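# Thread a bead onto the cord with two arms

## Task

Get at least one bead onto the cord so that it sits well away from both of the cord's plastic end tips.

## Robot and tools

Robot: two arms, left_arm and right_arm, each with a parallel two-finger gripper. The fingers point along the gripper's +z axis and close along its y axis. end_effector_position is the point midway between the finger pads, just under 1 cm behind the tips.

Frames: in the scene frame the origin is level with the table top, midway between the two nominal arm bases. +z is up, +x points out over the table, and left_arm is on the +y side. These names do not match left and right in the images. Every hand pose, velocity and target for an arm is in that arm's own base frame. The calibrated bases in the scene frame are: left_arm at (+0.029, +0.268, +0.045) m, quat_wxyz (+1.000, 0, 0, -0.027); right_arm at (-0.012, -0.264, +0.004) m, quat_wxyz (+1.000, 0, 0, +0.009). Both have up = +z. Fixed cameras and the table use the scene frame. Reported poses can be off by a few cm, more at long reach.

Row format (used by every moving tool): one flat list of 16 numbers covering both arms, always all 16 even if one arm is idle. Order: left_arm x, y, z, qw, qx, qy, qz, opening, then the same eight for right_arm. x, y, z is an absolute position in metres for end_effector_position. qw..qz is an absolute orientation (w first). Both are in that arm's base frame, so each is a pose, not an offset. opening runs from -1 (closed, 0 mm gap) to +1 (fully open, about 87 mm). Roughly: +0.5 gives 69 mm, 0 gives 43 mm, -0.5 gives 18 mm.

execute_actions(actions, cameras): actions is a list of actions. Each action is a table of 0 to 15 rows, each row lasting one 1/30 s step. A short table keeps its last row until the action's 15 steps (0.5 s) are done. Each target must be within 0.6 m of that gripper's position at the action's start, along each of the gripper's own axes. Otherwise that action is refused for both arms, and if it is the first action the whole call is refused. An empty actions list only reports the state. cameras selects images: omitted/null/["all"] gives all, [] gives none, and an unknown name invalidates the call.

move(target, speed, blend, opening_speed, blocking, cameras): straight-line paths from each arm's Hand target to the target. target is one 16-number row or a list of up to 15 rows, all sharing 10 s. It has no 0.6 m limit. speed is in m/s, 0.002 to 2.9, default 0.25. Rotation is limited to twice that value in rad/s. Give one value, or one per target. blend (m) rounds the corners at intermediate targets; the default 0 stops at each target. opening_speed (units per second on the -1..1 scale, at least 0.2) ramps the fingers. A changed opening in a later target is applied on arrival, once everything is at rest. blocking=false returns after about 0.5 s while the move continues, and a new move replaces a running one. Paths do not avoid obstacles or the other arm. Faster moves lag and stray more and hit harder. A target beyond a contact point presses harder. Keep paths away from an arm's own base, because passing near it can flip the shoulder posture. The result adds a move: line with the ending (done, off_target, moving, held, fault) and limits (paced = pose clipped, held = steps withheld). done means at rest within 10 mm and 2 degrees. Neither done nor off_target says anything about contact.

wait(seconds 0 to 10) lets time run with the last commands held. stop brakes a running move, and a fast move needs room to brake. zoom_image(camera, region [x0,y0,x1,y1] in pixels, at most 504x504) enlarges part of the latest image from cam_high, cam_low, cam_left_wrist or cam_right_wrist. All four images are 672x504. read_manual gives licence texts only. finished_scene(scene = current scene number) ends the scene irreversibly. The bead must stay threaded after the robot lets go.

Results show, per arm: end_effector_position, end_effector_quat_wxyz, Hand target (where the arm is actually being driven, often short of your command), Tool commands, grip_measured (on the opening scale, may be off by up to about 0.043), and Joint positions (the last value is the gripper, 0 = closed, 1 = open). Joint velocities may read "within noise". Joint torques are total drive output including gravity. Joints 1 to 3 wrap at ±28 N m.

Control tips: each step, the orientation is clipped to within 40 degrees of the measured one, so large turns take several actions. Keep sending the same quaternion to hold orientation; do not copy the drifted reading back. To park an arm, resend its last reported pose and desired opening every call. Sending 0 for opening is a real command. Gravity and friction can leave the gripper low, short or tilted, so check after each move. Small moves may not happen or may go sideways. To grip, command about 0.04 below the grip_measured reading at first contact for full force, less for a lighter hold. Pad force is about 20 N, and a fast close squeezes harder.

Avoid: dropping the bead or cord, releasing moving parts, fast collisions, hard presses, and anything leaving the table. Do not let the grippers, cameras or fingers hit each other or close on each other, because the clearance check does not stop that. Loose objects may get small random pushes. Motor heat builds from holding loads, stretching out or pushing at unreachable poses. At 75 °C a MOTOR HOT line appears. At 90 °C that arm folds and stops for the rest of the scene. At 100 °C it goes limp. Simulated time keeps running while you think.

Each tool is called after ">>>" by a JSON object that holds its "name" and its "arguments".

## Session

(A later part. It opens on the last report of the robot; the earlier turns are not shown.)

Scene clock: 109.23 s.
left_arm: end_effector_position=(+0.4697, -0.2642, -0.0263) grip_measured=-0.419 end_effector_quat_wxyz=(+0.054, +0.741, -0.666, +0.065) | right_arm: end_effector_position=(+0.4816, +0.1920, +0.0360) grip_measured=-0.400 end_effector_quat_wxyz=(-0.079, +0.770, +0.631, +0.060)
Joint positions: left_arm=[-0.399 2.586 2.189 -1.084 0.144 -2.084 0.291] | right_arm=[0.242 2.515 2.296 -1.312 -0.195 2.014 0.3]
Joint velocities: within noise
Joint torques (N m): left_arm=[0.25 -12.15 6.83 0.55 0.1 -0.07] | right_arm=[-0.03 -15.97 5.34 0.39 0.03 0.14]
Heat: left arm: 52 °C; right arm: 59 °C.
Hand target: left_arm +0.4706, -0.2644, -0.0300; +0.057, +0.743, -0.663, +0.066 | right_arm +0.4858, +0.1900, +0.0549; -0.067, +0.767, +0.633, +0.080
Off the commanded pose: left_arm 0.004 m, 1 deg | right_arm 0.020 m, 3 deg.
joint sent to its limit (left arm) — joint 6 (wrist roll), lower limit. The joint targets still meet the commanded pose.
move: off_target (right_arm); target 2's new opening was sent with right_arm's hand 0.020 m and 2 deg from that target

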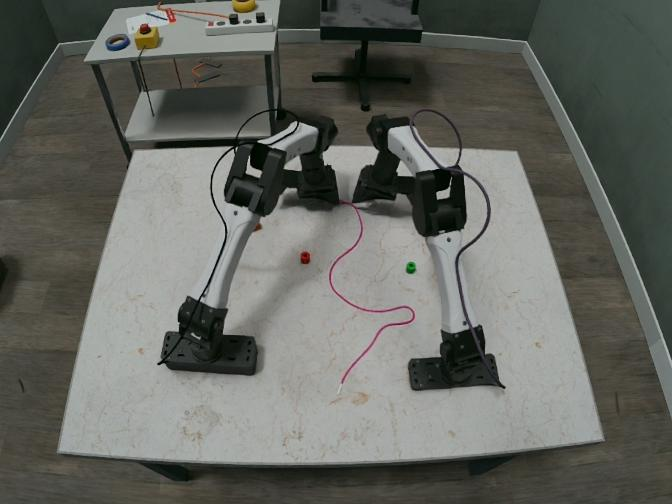

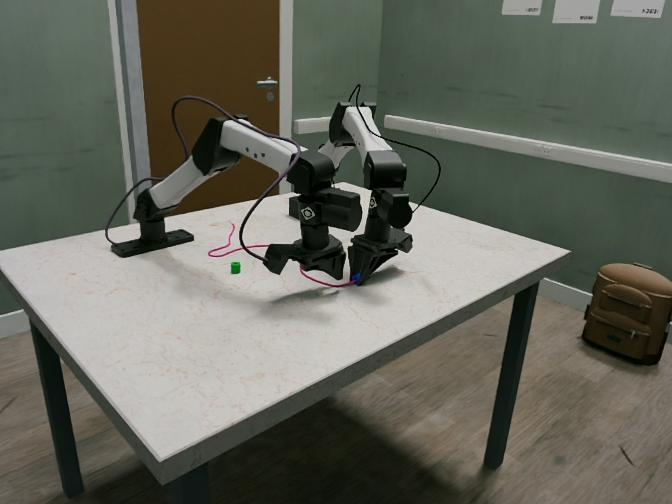

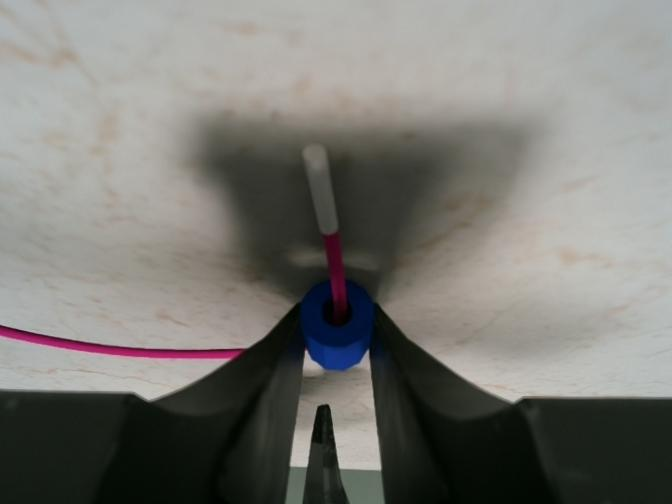

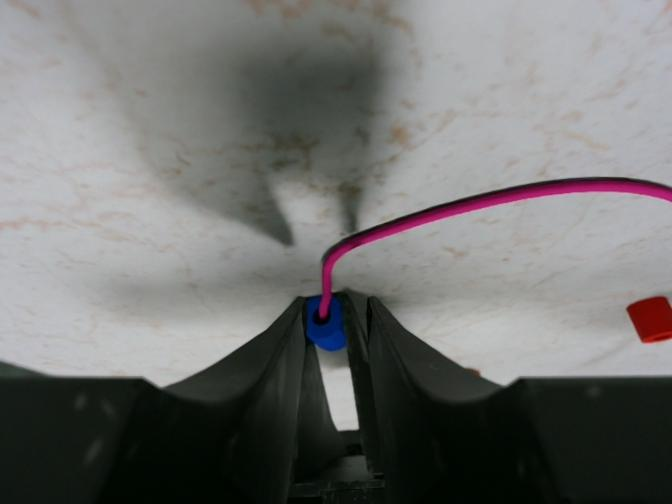

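>>> {"name": "move", "arguments": {"target": [[0.4705, -0.2645, -0.030, -0.0566, -0.7450, 0.6610, -0.0663, -0.52, 0.490, 0.196, 0.020, -0.0665, 0.7674, 0.6326, 0.0806, -0.4],[0.4705, -0.2645, -0.030, -0.0566, -0.7450, 0.6610, -0.0663, -0.52, 0.490, 0.196, 0.018, -0.0665, 0.7674, 0.6326, 0.0806, -1],[0.4705, -0.2645, -0.030, -0.0566, -0.7450, 0.6610, -0.0663, -0.52, 0.494, 0.2145, 0.024, -0.0665, 0.7674, 0.6326, 0.0806, -1]], "speed": 0.05}}

Scene clock: 112.47 s.
left_arm: end_effector_position=(+0.4697, -0.2642, -0.0263) grip_measured=-0.419 end_effector_quat_wxyz=(+0.054, +0.741, -0.666, +0.065) | right_arm: end_effector_position=(+0.4885, +0.2129, +0.0168) grip_measured=-1.000 end_effector_quat_wxyz=(-0.074, +0.766, +0.635, +0.075)
Joint positions: left_arm=[-0.399 2.586 2.189 -1.084 0.144 -2.084 0.291] | right_arm=[0.279 2.545 2.272 -1.219 -0.195 2.044 0]
Joint velocities: within noise
Joint torques (N m): left_arm=[0.28 -12.22 6.82 0.55 0.11 -0.07] | right_arm=[0.73 -11.69 9.99 0.16 0.06 0.27]
Heat: left arm: 52 °C; right arm: 59 °C.
Hand target: left_arm +0.4706, -0.2644, -0.0300; +0.057, +0.743, -0.663, +0.066 | right_arm +0.4939, +0.2145, +0.0241; -0.066, +0.767, +0.632, +0.081
Off the commanded pose: left_arm 0.004 m, 1 deg | right_arm 0.009 m, 1 deg.
joint sent to its limit (left arm) — joint 6 (wrist roll), lower limit. The joint targets still meet the commanded pose.
move: done

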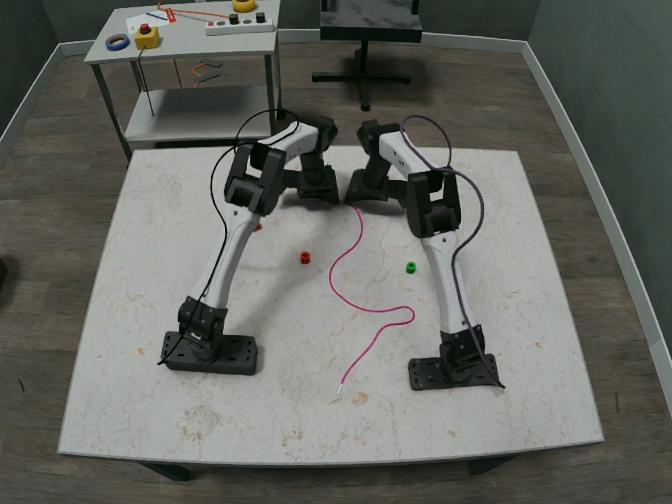

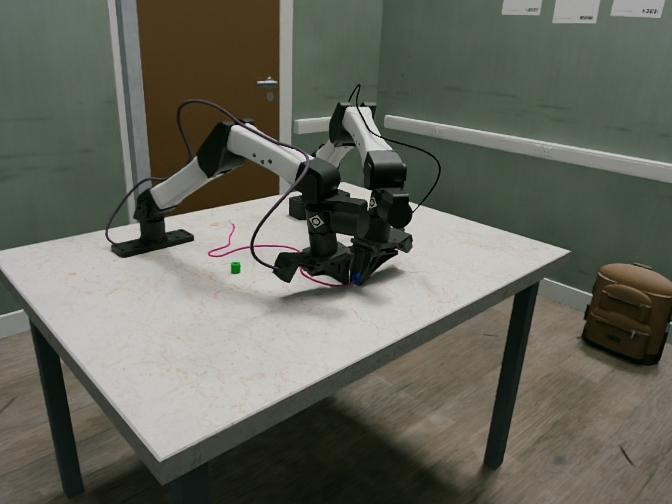

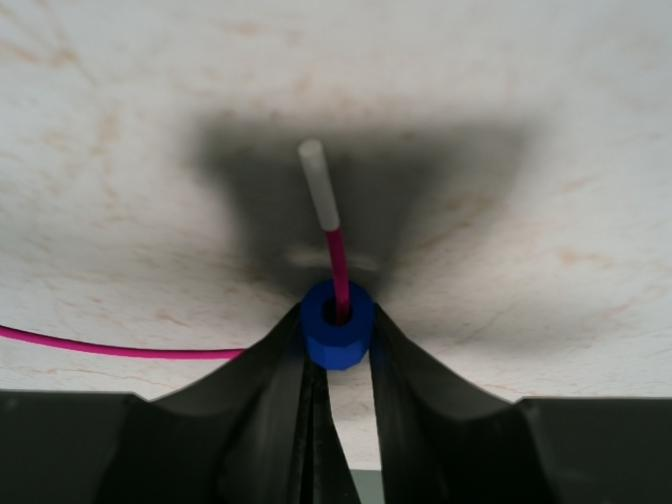

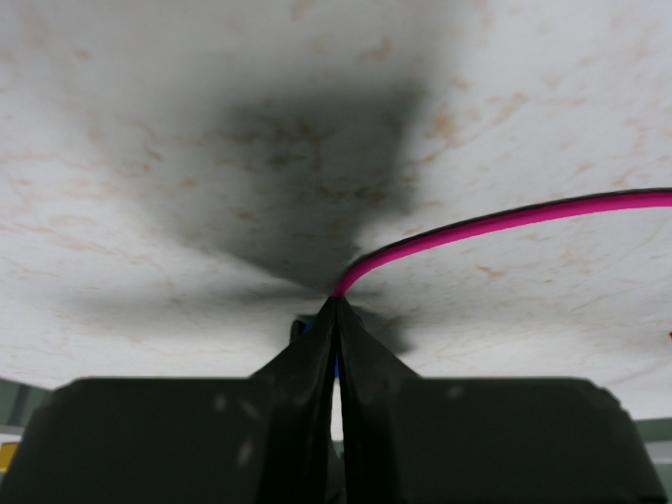

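>>> {"name": "move", "arguments": {"target": [[0.4705, -0.2645, -0.030, -0.0566, -0.7450, 0.6610, -0.0663, -0.52, 0.493, 0.205, 0.050, -0.0665, 0.7674, 0.6326, 0.0806, -1],[0.4705, -0.2645, -0.030, -0.0566, -0.7450, 0.6610, -0.0663, -0.52, 0.489, 0.195, 0.050, -0.0665, 0.7674, 0.6326, 0.0806, -0.4],[0.4705, -0.2645, -0.030, -0.0566, -0.7450, 0.6610, -0.0663, -0.52, 0.489, 0.197, 0.012, -0.0665, 0.7674, 0.6326, 0.0806, -0.4],[0.4705, -0.2645, -0.030, -0.0566, -0.7450, 0.6610, -0.0663, -0.52, 0.489, 0.197, 0.010, -0.0665, 0.7674, 0.6326, 0.0806, -1]], "speed": 0.08}}

>>> {"name": "move", "arguments": {"target": [[0.4705, -0.2645, -0.030, -0.0566, -0.7450, 0.6610, -0.0663, -0.52, 0.494, 0.2145, 0.024, -0.0665, 0.7674, 0.6326, 0.0806, -1]], "speed": 0.05}}

Scene clock: 116.23 s.
left_arm: end_effector_position=(+0.4697, -0.2642, -0.0263) grip_measured=-0.419 end_effector_quat_wxyz=(+0.054, +0.741, -0.666, +0.065) | right_arm: end_effector_position=(+0.4869, +0.1958, +0.0109) grip_measured=-0.901 end_effector_quat_wxyz=(-0.074, +0.769, +0.631, +0.074)
Joint positions: left_arm=[-0.399 2.586 2.189 -1.084 0.144 -2.084 0.291] | right_arm=[0.247 2.513 2.189 -1.176 -0.196 2.02 0.05]
Joint velocities: within noise
Joint torques (N m): left_arm=[0.2 -12.12 6.89 0.53 0.12 -0.07] | right_arm=[0.83 -12.83 4.44 0.66 0.06 0.23]
Heat: left arm: 53 °C; right arm: 60 °C.
Hand target: left_arm +0.4706, -0.2644, -0.0300; +0.057, +0.743, -0.663, +0.066 | right_arm +0.4890, +0.1969, +0.0100; -0.067, +0.767, +0.633, +0.080
Off the commanded pose: left_arm 0.004 m, 1 deg | right_arm 0.003 m, 1 deg.
joint sent to its limit (left arm) — joint 6 (wrist roll), lower limit. The joint targets still meet the commanded pose.
move: done; target 2's new opening was sent with right_arm's hand 0.020 m and 2 deg from that target

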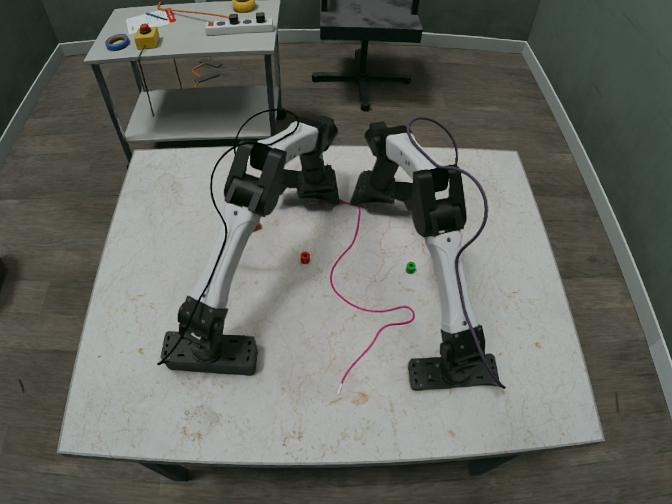

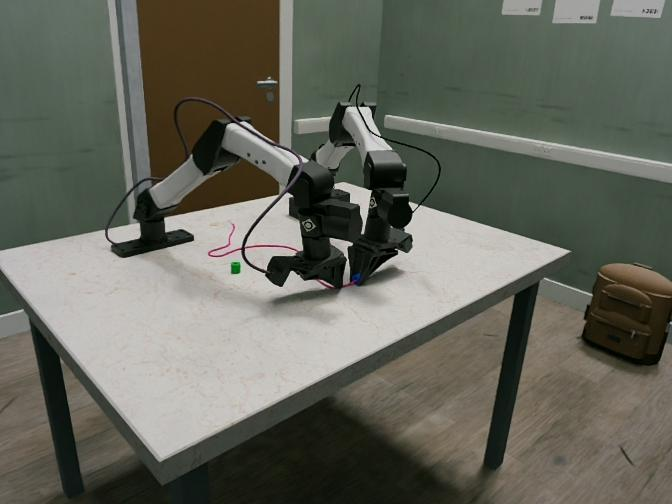

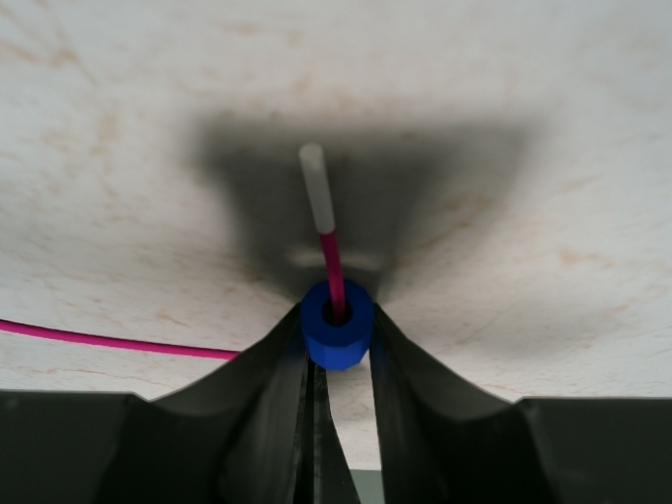

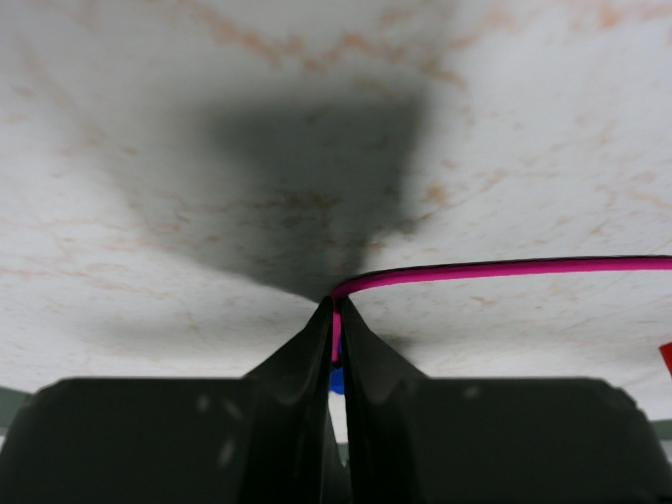

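Scene clock: 117.37 s.
left_arm: end_effector_position=(+0.4697, -0.2642, -0.0263) grip_measured=-0.419 end_effector_quat_wxyz=(+0.054, +0.741, -0.666, +0.065) | right_arm: end_effector_position=(+0.4882, +0.2137, +0.0167) grip_measured=-0.901 end_effector_quat_wxyz=(-0.074, +0.765, +0.635, +0.075)
Joint positions: left_arm=[-0.399 2.586 2.189 -1.084 0.144 -2.084 0.291] | right_arm=[0.28 2.545 2.272 -1.219 -0.195 2.044 0.05]
Joint velocities: within noise
Joint torques (N m): left_arm=[0.18 -12.16 6.86 0.53 0.11 -0.07] | right_arm=[0.73 -11.75 9.89 0.17 0.08 0.28]
Heat: left arm: 53 °C; right arm: 60 °C.
Hand target: left_arm +0.4706, -0.2644, -0.0300; +0.057, +0.743, -0.663, +0.066 | right_arm +0.4938, +0.2144, +0.0241; -0.066, +0.767, +0.632, +0.081
Off the commanded pose: left_arm 0.004 m, 1 deg | right_arm 0.009 m, 1 deg.
joint sent to its limit (left arm) — joint 6 (wrist roll), lower limit. The joint targets still meet the commanded pose.
move: done

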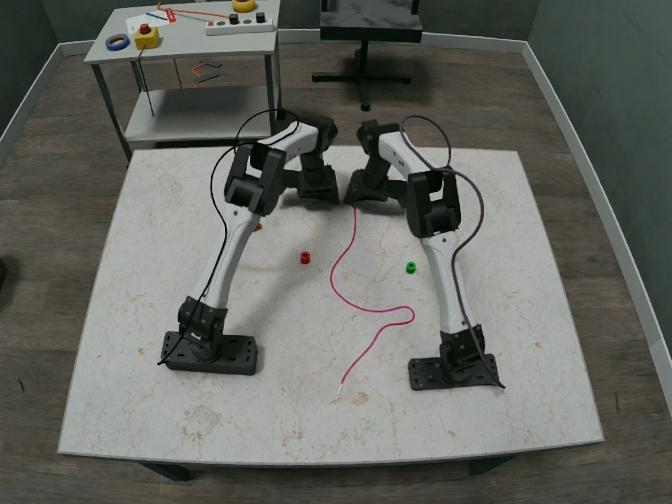

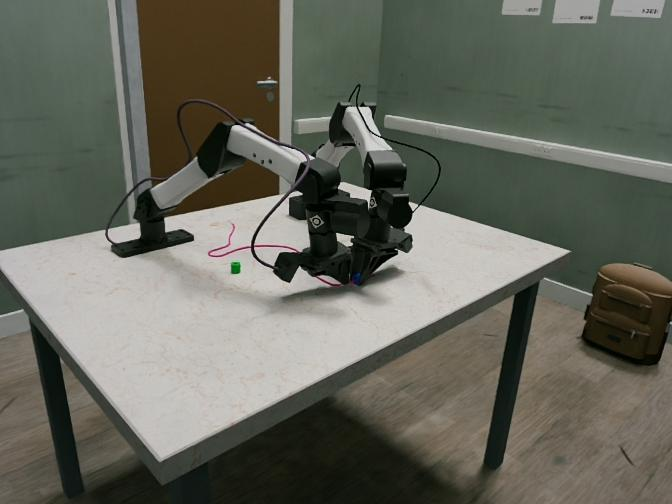

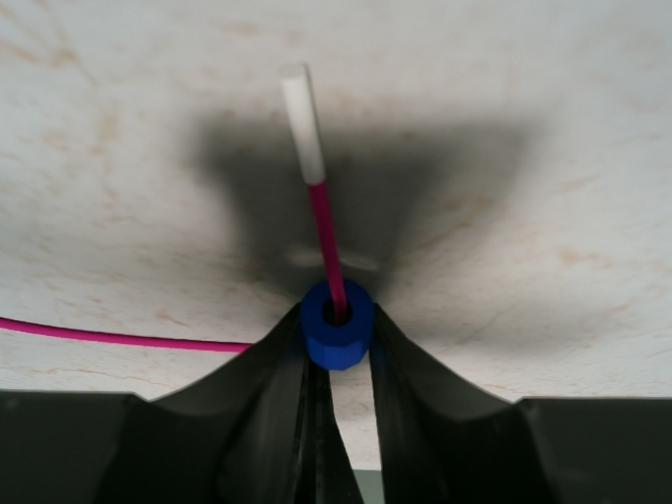

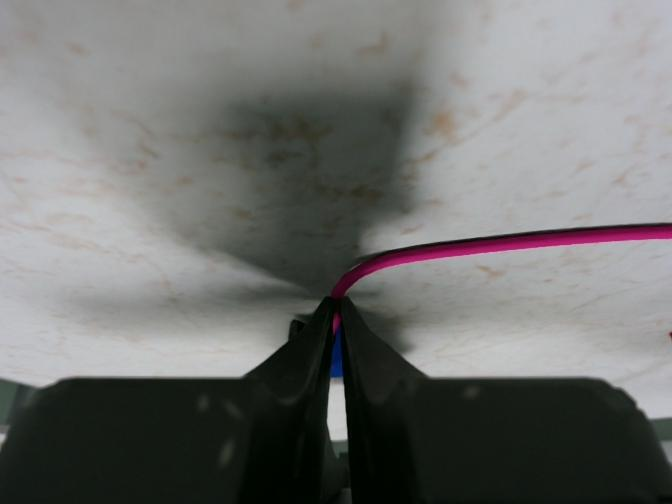

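>>> {"name": "move", "arguments": {"target": [[0.4705, -0.2645, -0.036, -0.0566, -0.7450, 0.6610, -0.0663, -0.52, 0.494, 0.2125, 0.020, -0.0665, 0.7674, 0.6326, 0.0806, -1],[0.4705, -0.2645, -0.036, -0.0566, -0.7450, 0.6610, -0.0663, -0.25, 0.494, 0.2125, 0.020, -0.0665, 0.7674, 0.6326, 0.0806, -0.6],[0.4655, -0.2545, 0.06, -0.0566, -0.7450, 0.6610, -0.0663, -0.25, 0.494, 0.200, 0.09, -0.0665, 0.7674, 0.6326, 0.0806, -0.6]], "speed": 0.05, "opening_speed": 0.6}}

Scene clock: 121.87 s.
left_arm: end_effector_position=(+0.4572, -0.2540, +0.0246) grip_measured=-0.250 end_effector_quat_wxyz=(+0.067, +0.747, -0.660, +0.033) | right_arm: end_effector_position=(+0.4899, +0.2033, +0.0829) grip_measured=-0.600 end_effector_quat_wxyz=(-0.073, +0.768, +0.632, +0.074)
Joint positions: left_arm=[-0.388 2.573 2.376 -1.355 0.149 -2.084 0.375] | right_arm=[0.26 2.61 2.66 -1.546 -0.195 2.031 0.2]
Joint velocities: within noise
Joint torques (N m): left_arm=[0.5 -17.4 9.39 0.24 0.05 0.02] | right_arm=[-0.06 -11.92 9.58 0.18 0.04 0.13]
Heat: left arm: 54 °C; right arm: 60 °C.
Hand target: left_arm +0.4647, -0.2543, +0.0594; +0.056, +0.745, -0.661, +0.066 | right_arm +0.4937, +0.2000, +0.0900; -0.066, +0.768, +0.632, +0.082
Off the commanded pose: left_arm 0.036 m, 4 deg | right_arm 0.009 m, 1 deg.
joint sent to its limit (right arm) — joint 4 (wrist pitch), lower limit. The joint targets still meet the commanded pose.
move: off_target (left_arm)

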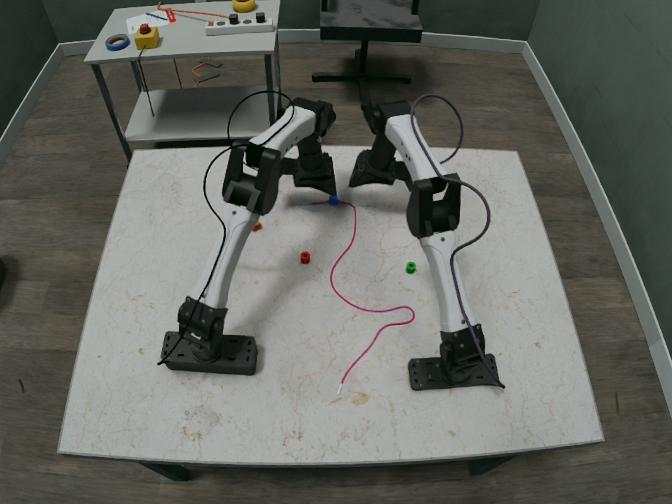

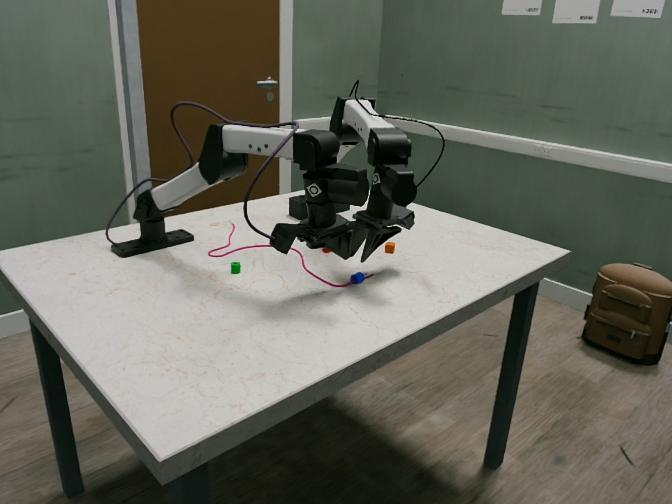

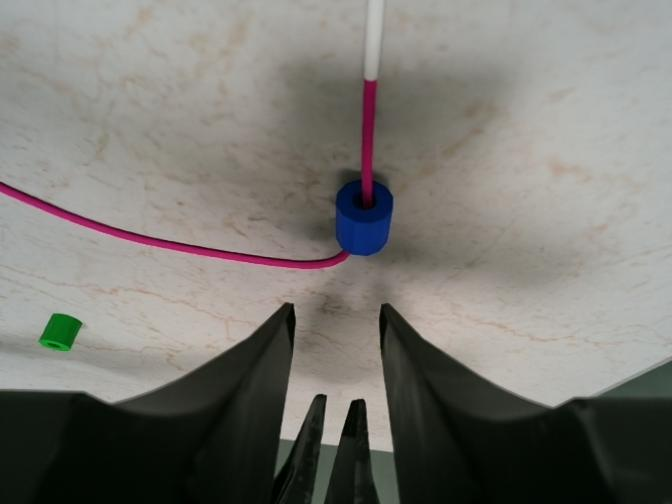

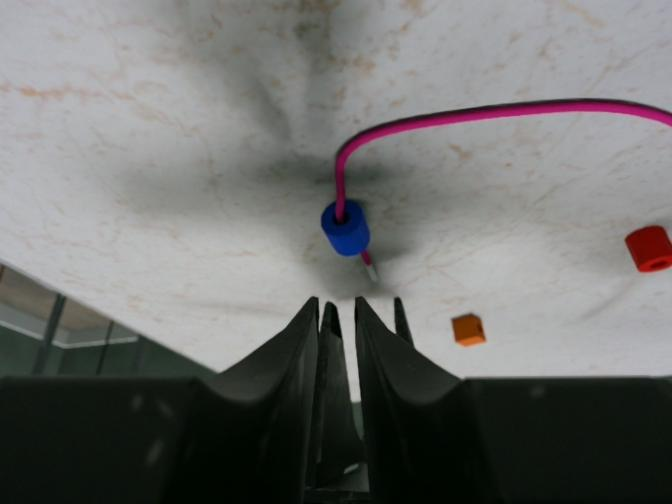

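>>> {"name": "finished_scene", "arguments": {"scene": 1}}

The scene is finished: the task was done.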